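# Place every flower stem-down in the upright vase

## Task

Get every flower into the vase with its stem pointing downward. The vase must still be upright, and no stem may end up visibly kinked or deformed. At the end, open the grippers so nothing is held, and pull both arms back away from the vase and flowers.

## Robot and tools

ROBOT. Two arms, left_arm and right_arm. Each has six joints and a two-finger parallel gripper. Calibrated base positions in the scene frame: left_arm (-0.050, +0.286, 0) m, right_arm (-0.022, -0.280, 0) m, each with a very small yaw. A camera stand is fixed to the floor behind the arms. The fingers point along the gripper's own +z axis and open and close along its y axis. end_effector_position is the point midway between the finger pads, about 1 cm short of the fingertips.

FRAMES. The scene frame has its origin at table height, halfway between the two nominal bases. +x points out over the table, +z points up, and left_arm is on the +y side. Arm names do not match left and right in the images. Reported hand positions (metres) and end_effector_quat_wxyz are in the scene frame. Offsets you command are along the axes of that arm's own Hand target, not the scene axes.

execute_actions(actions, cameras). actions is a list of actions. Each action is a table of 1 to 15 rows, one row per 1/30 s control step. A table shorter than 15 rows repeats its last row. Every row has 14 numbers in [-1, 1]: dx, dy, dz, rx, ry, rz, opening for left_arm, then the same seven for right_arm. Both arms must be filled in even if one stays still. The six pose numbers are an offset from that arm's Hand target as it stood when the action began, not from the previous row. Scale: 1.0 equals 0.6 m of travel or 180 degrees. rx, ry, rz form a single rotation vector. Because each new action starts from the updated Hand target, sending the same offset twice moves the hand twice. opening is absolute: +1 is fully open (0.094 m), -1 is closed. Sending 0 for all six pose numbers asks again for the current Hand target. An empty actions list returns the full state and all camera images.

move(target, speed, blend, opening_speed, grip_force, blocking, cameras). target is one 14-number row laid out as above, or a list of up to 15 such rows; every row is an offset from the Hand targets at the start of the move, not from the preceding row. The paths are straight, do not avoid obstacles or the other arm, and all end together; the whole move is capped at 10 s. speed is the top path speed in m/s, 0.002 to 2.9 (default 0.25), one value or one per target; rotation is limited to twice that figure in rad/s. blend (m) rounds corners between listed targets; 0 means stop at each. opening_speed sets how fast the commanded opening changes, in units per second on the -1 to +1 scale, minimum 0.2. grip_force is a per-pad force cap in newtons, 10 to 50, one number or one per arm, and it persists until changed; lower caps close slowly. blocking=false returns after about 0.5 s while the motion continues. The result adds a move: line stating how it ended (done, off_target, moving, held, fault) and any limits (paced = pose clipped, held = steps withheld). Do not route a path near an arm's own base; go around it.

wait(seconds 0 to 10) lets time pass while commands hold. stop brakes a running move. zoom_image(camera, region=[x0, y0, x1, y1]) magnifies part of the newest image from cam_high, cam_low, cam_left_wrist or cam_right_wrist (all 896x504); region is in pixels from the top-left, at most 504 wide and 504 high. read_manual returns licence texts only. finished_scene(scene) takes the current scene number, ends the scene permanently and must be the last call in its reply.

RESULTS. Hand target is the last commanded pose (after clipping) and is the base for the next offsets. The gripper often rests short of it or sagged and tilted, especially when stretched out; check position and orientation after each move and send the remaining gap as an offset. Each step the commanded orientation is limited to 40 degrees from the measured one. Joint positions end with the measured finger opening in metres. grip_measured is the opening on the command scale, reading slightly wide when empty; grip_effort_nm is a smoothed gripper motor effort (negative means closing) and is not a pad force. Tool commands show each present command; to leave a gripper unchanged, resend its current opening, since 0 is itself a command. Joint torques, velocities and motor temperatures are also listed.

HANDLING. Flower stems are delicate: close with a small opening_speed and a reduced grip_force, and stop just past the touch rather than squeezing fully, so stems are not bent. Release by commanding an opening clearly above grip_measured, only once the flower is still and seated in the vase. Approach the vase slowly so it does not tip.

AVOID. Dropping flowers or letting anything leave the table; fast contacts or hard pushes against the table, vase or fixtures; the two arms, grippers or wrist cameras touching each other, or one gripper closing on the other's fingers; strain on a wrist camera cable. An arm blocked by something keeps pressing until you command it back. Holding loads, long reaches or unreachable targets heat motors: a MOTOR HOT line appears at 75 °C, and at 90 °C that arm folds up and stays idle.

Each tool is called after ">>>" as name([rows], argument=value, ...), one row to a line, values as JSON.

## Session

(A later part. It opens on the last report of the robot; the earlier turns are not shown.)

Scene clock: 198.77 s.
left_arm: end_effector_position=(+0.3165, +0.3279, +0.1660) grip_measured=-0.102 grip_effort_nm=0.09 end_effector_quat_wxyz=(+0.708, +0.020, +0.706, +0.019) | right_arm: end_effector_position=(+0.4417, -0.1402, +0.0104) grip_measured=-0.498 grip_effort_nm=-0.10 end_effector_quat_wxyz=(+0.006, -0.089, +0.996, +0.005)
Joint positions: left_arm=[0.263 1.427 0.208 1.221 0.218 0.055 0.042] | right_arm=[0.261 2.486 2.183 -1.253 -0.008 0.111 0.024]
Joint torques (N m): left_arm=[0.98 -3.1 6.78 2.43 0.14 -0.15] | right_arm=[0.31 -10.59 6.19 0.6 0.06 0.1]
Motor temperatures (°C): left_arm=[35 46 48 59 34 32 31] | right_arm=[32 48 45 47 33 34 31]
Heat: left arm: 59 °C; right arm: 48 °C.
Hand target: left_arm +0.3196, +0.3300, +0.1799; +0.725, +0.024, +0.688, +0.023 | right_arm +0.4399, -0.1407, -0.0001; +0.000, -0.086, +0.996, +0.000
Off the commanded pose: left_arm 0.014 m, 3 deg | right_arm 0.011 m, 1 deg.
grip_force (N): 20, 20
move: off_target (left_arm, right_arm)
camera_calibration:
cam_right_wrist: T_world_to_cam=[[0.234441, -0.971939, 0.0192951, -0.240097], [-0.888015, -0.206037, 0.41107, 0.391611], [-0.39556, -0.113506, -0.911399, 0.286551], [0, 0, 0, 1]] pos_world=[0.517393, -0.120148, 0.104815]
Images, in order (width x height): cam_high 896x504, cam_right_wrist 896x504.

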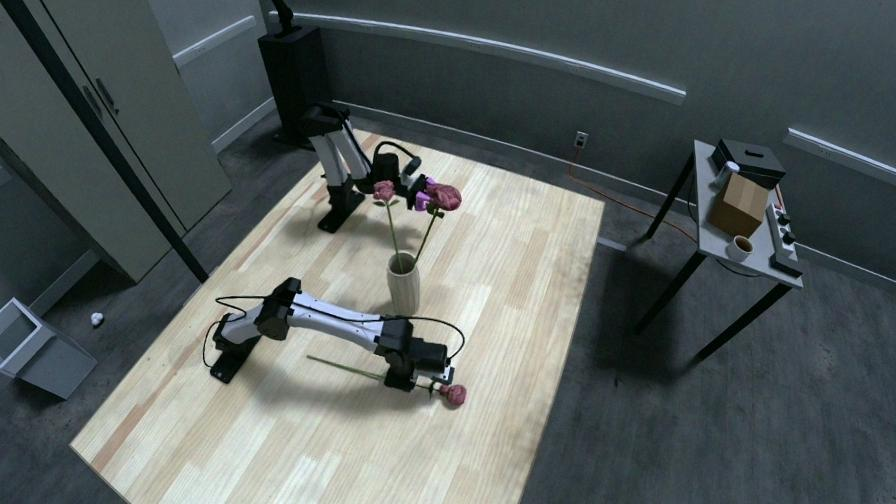

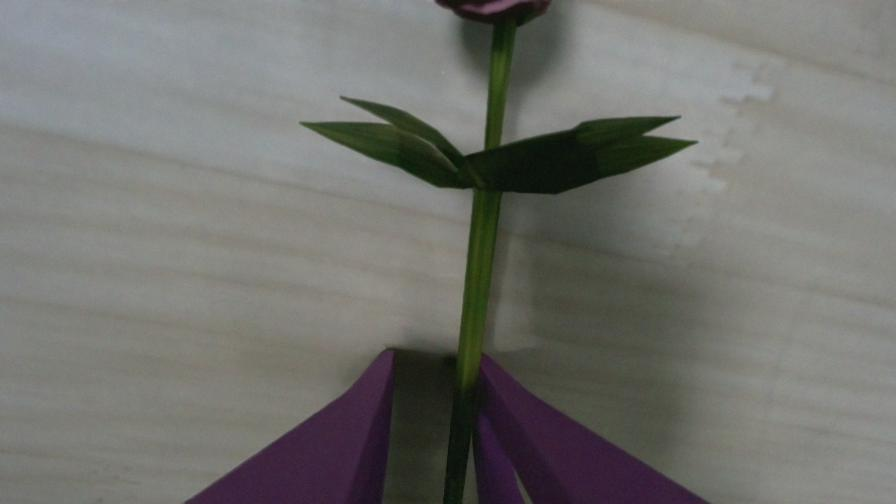

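>>> move([
  [0,0,0,0,0,0,-0.1,0,-0.0083,0,0,0,0,-0.5],
  [0,0,0,0,0,0,-0.1,0,-0.0083,0,0,0,0,-1.0],
], speed=[0.2,0.2], cameras=["cam_right_wrist"])

Scene clock: 204.47 s.
left_arm: end_effector_position=(+0.3165, +0.3279, +0.1660) grip_measured=-0.102 grip_effort_nm=0.09 end_effector_quat_wxyz=(+0.708, +0.020, +0.706, +0.019) | right_arm: end_effector_position=(+0.4419, -0.1403, +0.0101) grip_measured=-0.877 grip_effort_nm=-0.47 end_effector_quat_wxyz=(+0.006, -0.089, +0.996, +0.005)
Joint positions: left_arm=[0.263 1.427 0.208 1.221 0.218 0.055 0.042] | right_arm=[0.261 2.486 2.181 -1.252 -0.007 0.111 0.006]
Joint torques (N m): left_arm=[1.1 -2.92 6.98 2.47 0.17 -0.06] | right_arm=[-0.62 -10.84 5.75 0.61 0.05 0]
Motor temperatures (°C): left_arm=[35 46 48 59 34 32 31] | right_arm=[32 49 45 46 33 34 31]
Heat: left arm: 59 °C; right arm: 49 °C.
Hand target: left_arm +0.3196, +0.3300, +0.1799; +0.725, +0.024, +0.688, +0.023 | right_arm +0.4407, -0.1456, -0.0001; +0.000, -0.086, +0.996, +0.000
Off the commanded pose: left_arm 0.014 m, 3 deg | right_arm 0.012 m, 1 deg.
grip_force (N): 20, 20
move: off_target (left_arm, right_arm); target 2's new opening was sent with right_arm's hand 0.012 m and 1 deg from that target
camera_calibration:
cam_right_wrist: T_world_to_cam=[[0.23448, -0.971914, 0.0200362, -0.240186], [-0.888223, -0.205822, 0.410728, 0.391904], [-0.395068, -0.114104, -0.911538, 0.285965], [0, 0, 0, 1]] pos_world=[0.517393, -0.120148, 0.104515]
Images, in order (width x height): cam_right_wrist 896x504.

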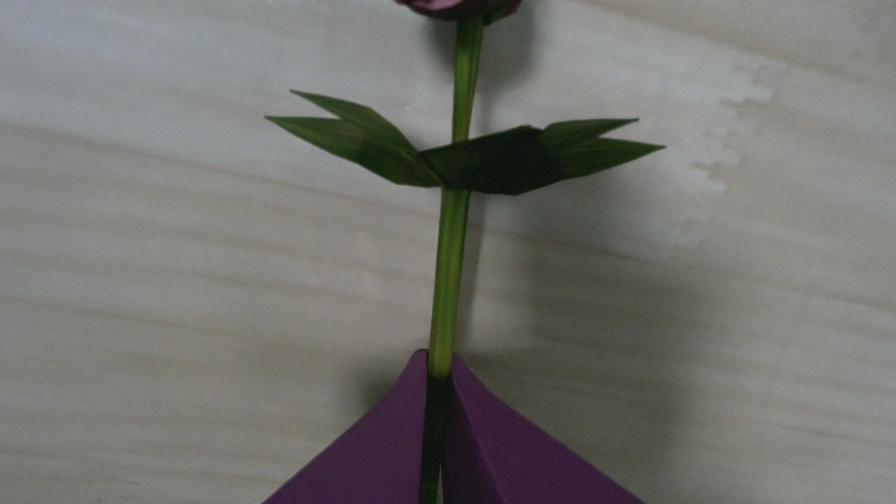

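>>> move([
  [0,0,0,0,0,0,-0.1,0,0,-0.15,0,-0.0556,0,-1.0],
  [0,0,0,0,0,0,-0.1,0.0652,0.0208,-0.4333,0,-0.2778,0,-1.0],
  [0,0,0,0,0,0,-0.1,0.1608,0.0545,-0.8333,-0.0872,-0.4945,-0.0872,-1.0],
], speed=0.25, blend=0.04, cameras=["cam_high","cam_low"])

>>> zoom_image(camera="cam_high", region=[250, 120, 470, 360])

>>> zoom_image(camera="cam_low", region=[300, 30, 500, 370])

Scene clock: 210.40 s.
left_arm: end_effector_position=(+0.3165, +0.3279, +0.1660) grip_measured=-0.102 grip_effort_nm=0.10 end_effector_quat_wxyz=(+0.708, +0.020, +0.706, +0.019) | right_arm: end_effector_position=(+0.3461, -0.1273, +0.4716) grip_measured=-0.878 grip_effort_nm=-0.49 end_effector_quat_wxyz=(+0.657, -0.179, +0.710, +0.180)
Joint positions: left_arm=[0.263 1.427 0.208 1.221 0.218 0.055 0.042] | right_arm=[0.272 1.244 1.529 -0.36 -0.212 0.005 0.006]
Joint torques (N m): left_arm=[1.14 -2.99 7.09 2.4 0.13 -0.11] | right_arm=[-0.66 -3.48 12.34 2.23 -0.23 -0.07]
Motor temperatures (°C): left_arm=[35 45 48 59 34 32 31] | right_arm=[32 50 45 46 33 34 31]
Heat: left arm: 59 °C; right arm: 50 °C.
Hand target: left_arm +0.3196, +0.3300, +0.1799; +0.725, +0.024, +0.688, +0.023 | right_arm +0.3404, -0.1294, +0.4999; +0.683, -0.182, +0.683, +0.182
Off the commanded pose: left_arm 0.014 m, 3 deg | right_arm 0.029 m, 4 deg.
grip_force (N): 20, 20
move: off_target (left_arm, right_arm)
Images, in order (width x height): cam_high 896x504, cam_low 896x504.

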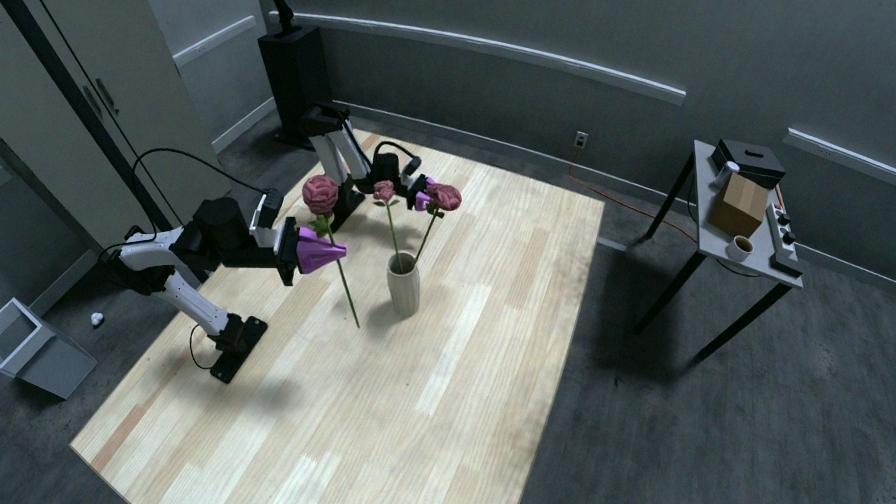

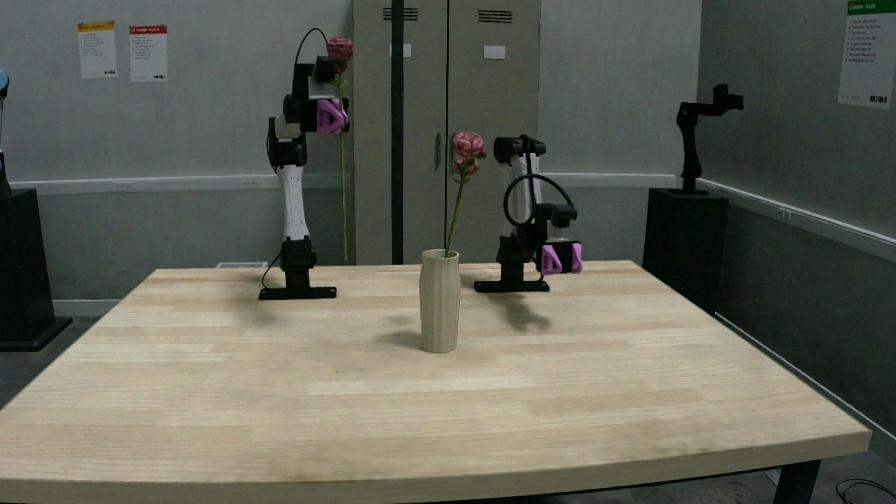

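Scaled by 2.100 from the camera's 896x504 image, which has a finer 1280x720 frame.

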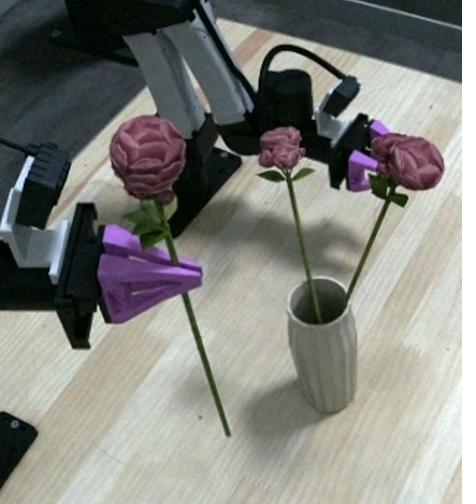

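Scaled by 1.482 from the camera's 896x504 image, which has a finer 1280x720 frame.

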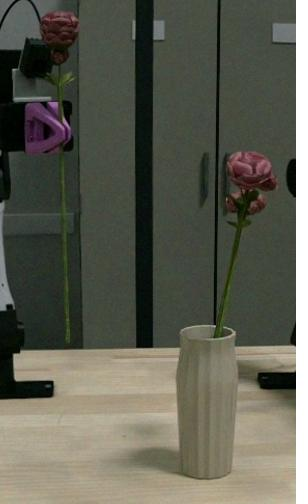

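>>> move([
  [0,0,0,0,0,0,-0.1,-0.05,0.1053,0.051,-0.06,-0.004,0,-1.0],
  [0,0,0,0,0,0,-0.1,-0.0502,0.2563,0.1273,-0.139,-0.008,0,-1.0],
], speed=0.2, blend=0.03, cameras=["cam_high","cam_low"])

>>> zoom_image(camera="cam_high", region=[310, 80, 460, 330])

>>> zoom_image(camera="cam_low", region=[380, 10, 520, 370])

Scene clock: 218.27 s.
left_arm: end_effector_position=(+0.3165, +0.3279, +0.1660) grip_measured=-0.102 grip_effort_nm=0.09 end_effector_quat_wxyz=(+0.708, +0.020, +0.706, +0.019) | right_arm: end_effector_position=(+0.3343, +0.0394, +0.5109) grip_measured=-0.878 grip_effort_nm=-0.49 end_effector_quat_wxyz=(+0.621, -0.320, +0.640, +0.320)
Joint positions: left_arm=[0.263 1.427 0.208 1.221 0.218 0.055 0.042] | right_arm=[0.586 1.595 1.942 -0.373 -0.324 0.005 0.006]
Joint torques (N m): left_arm=[1.02 -2.91 6.76 2.41 0.17 -0.11] | right_arm=[0.38 -4.85 12.12 2.13 -0.22 -0.03]
Motor temperatures (°C): left_arm=[35 45 48 60 34 32 31] | right_arm=[32 49 45 48 33 34 31]
Heat: left arm: 60 °C; right arm: 49 °C.
Hand target: left_arm +0.3196, +0.3300, +0.1799; +0.725, +0.024, +0.688, +0.023 | right_arm +0.3301, +0.0419, +0.5300; +0.636, -0.324, +0.619, +0.328
Off the commanded pose: left_arm 0.014 m, 3 deg | right_arm 0.020 m, 3 deg.
grip_force (N): 20, 20
move: off_target (left_arm, right_arm)
Images, in order (width x height): cam_high 896x504, cam_low 896x504.

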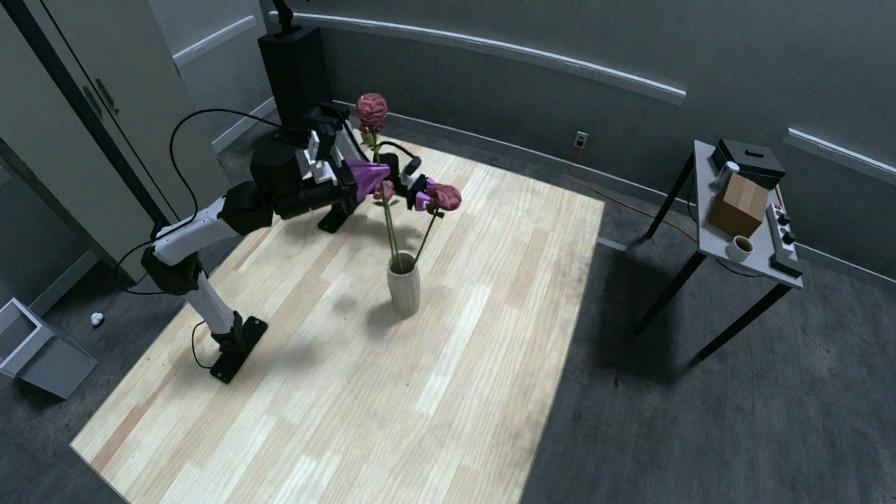

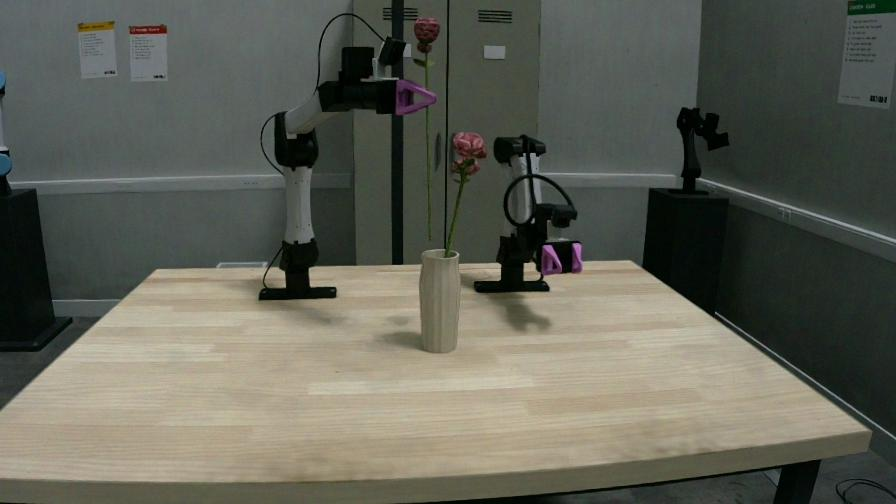

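Scaled by 2.016 from the camera's 896x504 image, which has a finer 1280x720 frame.

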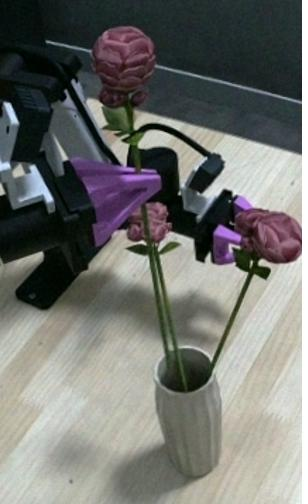

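Scaled by 1.400 from the camera's 896x504 image, which has a finer 1280x720 frame.

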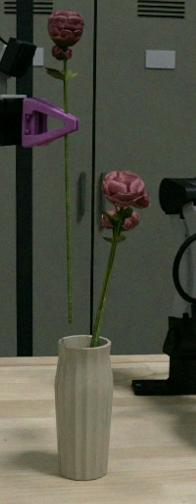

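>>> move([
  [0,0,0,0,0,0,-0.1,0.0005,0.0163,0.0232,0,0,0,-1.0],
  [0,0,0,0,0,0,-0.1,0.1338,0.0172,0.02,0,0,0,-1.0],
], speed=0.15, cameras=["cam_high","cam_low"])

>>> zoom_image(camera="cam_high", region=[310, 80, 460, 330])

>>> zoom_image(camera="cam_low", region=[380, 10, 520, 370])

Scene clock: 223.63 s.
left_arm: end_effector_position=(+0.3165, +0.3279, +0.1660) grip_measured=-0.102 grip_effort_nm=0.09 end_effector_quat_wxyz=(+0.708, +0.020, +0.706, +0.019) | right_arm: end_effector_position=(+0.3380, +0.0644, +0.4310) grip_measured=-0.878 grip_effort_nm=-0.49 end_effector_quat_wxyz=(+0.615, -0.328, +0.638, +0.328)
Joint positions: left_arm=[0.263 1.427 0.208 1.221 0.218 0.055 0.042] | right_arm=[0.628 1.537 1.54 -0.034 -0.308 0.005 0.006]
Joint torques (N m): left_arm=[1.37 -2.82 6.89 2.48 0.15 -0.12] | right_arm=[0.51 -8.42 8.43 2.21 0.1 -0.03]
Motor temperatures (°C): left_arm=[35 45 48 60 34 32 31] | right_arm=[32 49 46 48 33 34 31]
Heat: left arm: 60 °C; right arm: 49 °C.
Hand target: left_arm +0.3196, +0.3300, +0.1799; +0.725, +0.024, +0.688, +0.023 | right_arm +0.3300, +0.0590, +0.4498; +0.636, -0.324, +0.619, +0.328
Off the commanded pose: left_arm 0.014 m, 3 deg | right_arm 0.021 m, 3 deg.
grip_force (N): 20, 20
move: off_target (left_arm, right_arm)
Images, in order (width x height): cam_high 896x504, cam_low 896x504.

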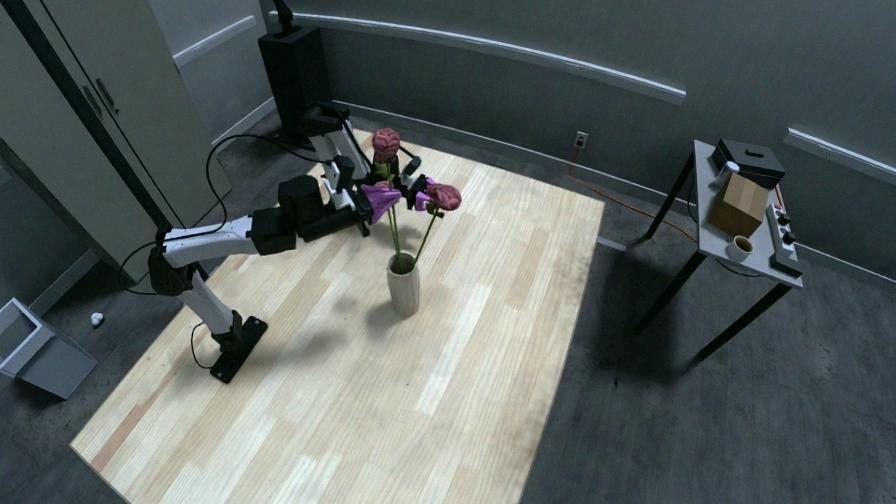

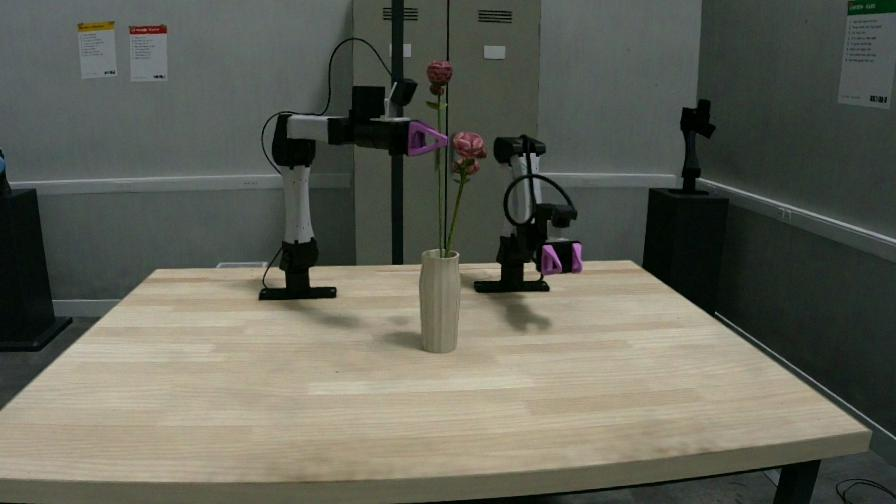

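Scaled by 2.016 from the camera's 896x504 image, which has a finer 1280x720 frame.

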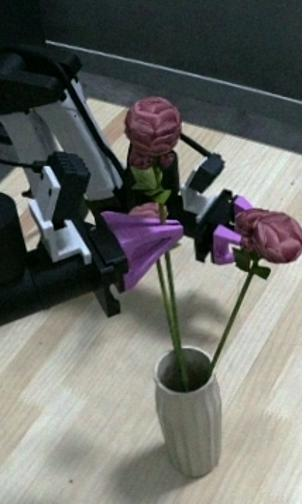

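Scaled by 1.400 from the camera's 896x504 image, which has a finer 1280x720 frame.

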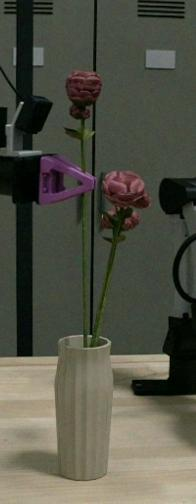

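>>> move([
  [0,0,0,0,0,0,-0.1,0.1967,0.001,-0.0046,0,0,0,-1.0],
  [0,0,0,0,0,0,-0.1,0.2233,0.001,-0.0053,0,0,0,-1.0],
  [0,0,0,0,0,0,-0.1,0.2233,0.001,-0.0053,0,0,0,-0.5],
  [0,0,0,0,0,0,-0.1,0.2233,0.001,-0.24,0,0,0,-0.3],
], speed=[0.15,0.04,0.04,0.12], opening_speed=0.6, cameras=["cam_high","cam_low","cam_right_wrist"])

>>> zoom_image(camera="cam_high", region=[310, 80, 460, 330])

>>> zoom_image(camera="cam_low", region=[380, 10, 520, 370])

Scene clock: 234.40 s.
left_arm: end_effector_position=(+0.3165, +0.3279, +0.1660) grip_measured=-0.102 grip_effort_nm=0.10 end_effector_quat_wxyz=(+0.708, +0.020, +0.706, +0.019) | right_arm: end_effector_position=(+0.2517, -0.0547, +0.3187) grip_measured=-0.302 grip_effort_nm=0.09 end_effector_quat_wxyz=(+0.642, -0.322, +0.616, +0.325)
Joint positions: left_arm=[0.263 1.427 0.208 1.221 0.218 0.055 0.042] | right_arm=[0.422 0.95 0.637 0.353 -0.499 0.005 0.033]
Joint torques (N m): left_arm=[1.13 -2.91 6.91 2.45 0.15 0] | right_arm=[-0.59 -2.24 7.64 1.8 -0.2 0.03]
Motor temperatures (°C): left_arm=[35 45 48 61 33 32 31] | right_arm=[32 49 45 50 33 34 31]
Heat: left arm: 61 °C; right arm: 50 °C.
Hand target: left_arm +0.3196, +0.3300, +0.1799; +0.725, +0.024, +0.688, +0.023 | right_arm +0.2490, -0.0562, +0.3125; +0.636, -0.324, +0.619, +0.328
Off the commanded pose: left_arm 0.014 m, 3 deg | right_arm 0.007 m, 1 deg.
grip_force (N): 20, 20
move: off_target (left_arm)
camera_calibration:
cam_right_wrist: T_world_to_cam=[[0.793314, -0.604623, 0.0713, -0.255549], [-0.184207, -0.350003, -0.918458, 0.352387], [0.580276, 0.715492, -0.389038, 0.135287], [0, 0, 0, 1]] pos_world=[0.189138, -0.127971, 0.394505]
Images, in order (width x height): cam_high 896x504, cam_low 896x504, cam_right_wrist 896x504.

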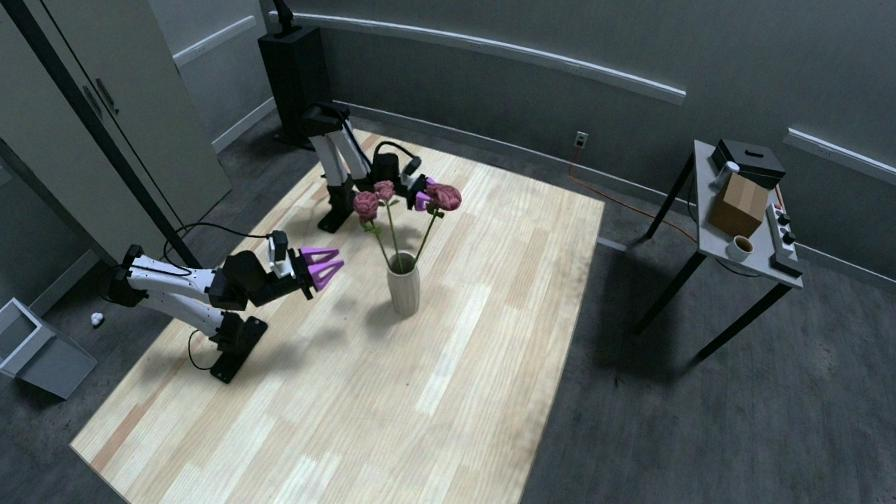

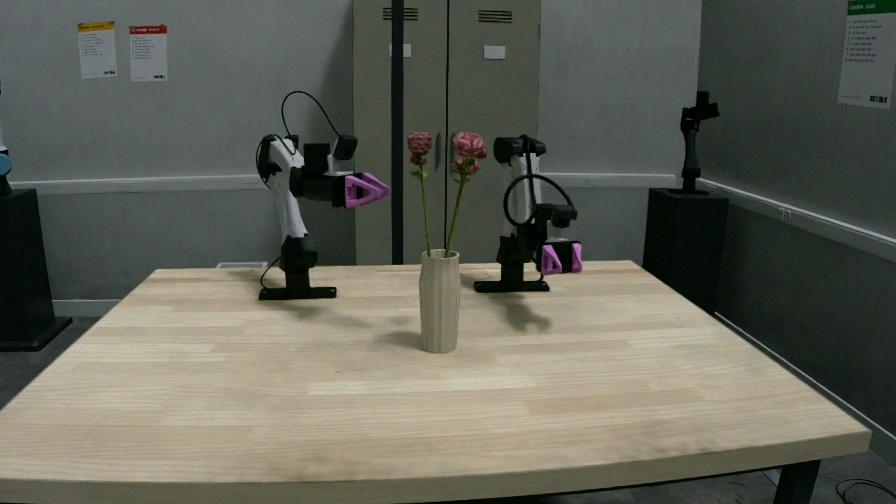

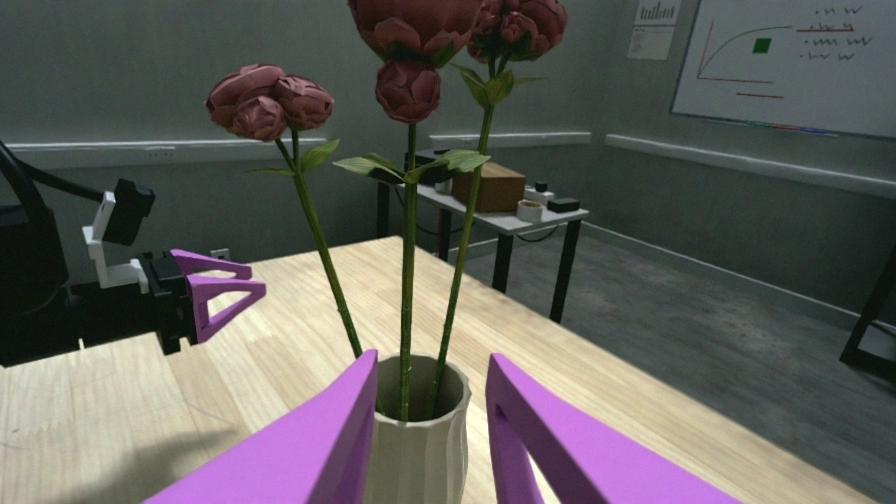

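Scaled by 2.016 from the camera's 896x504 image, which has a finer 1280x720 frame.

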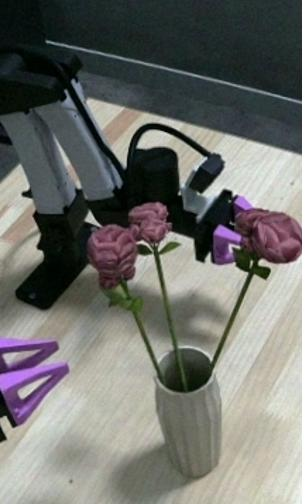

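Scaled by 1.400 from the camera's 896x504 image, which has a finer 1280x720 frame.

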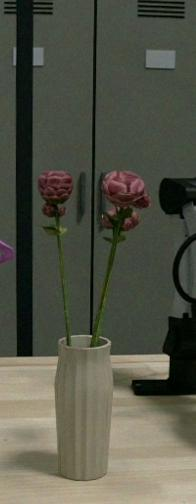

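>>> finished_scene(scene=1)

The scene is finished: the task was done.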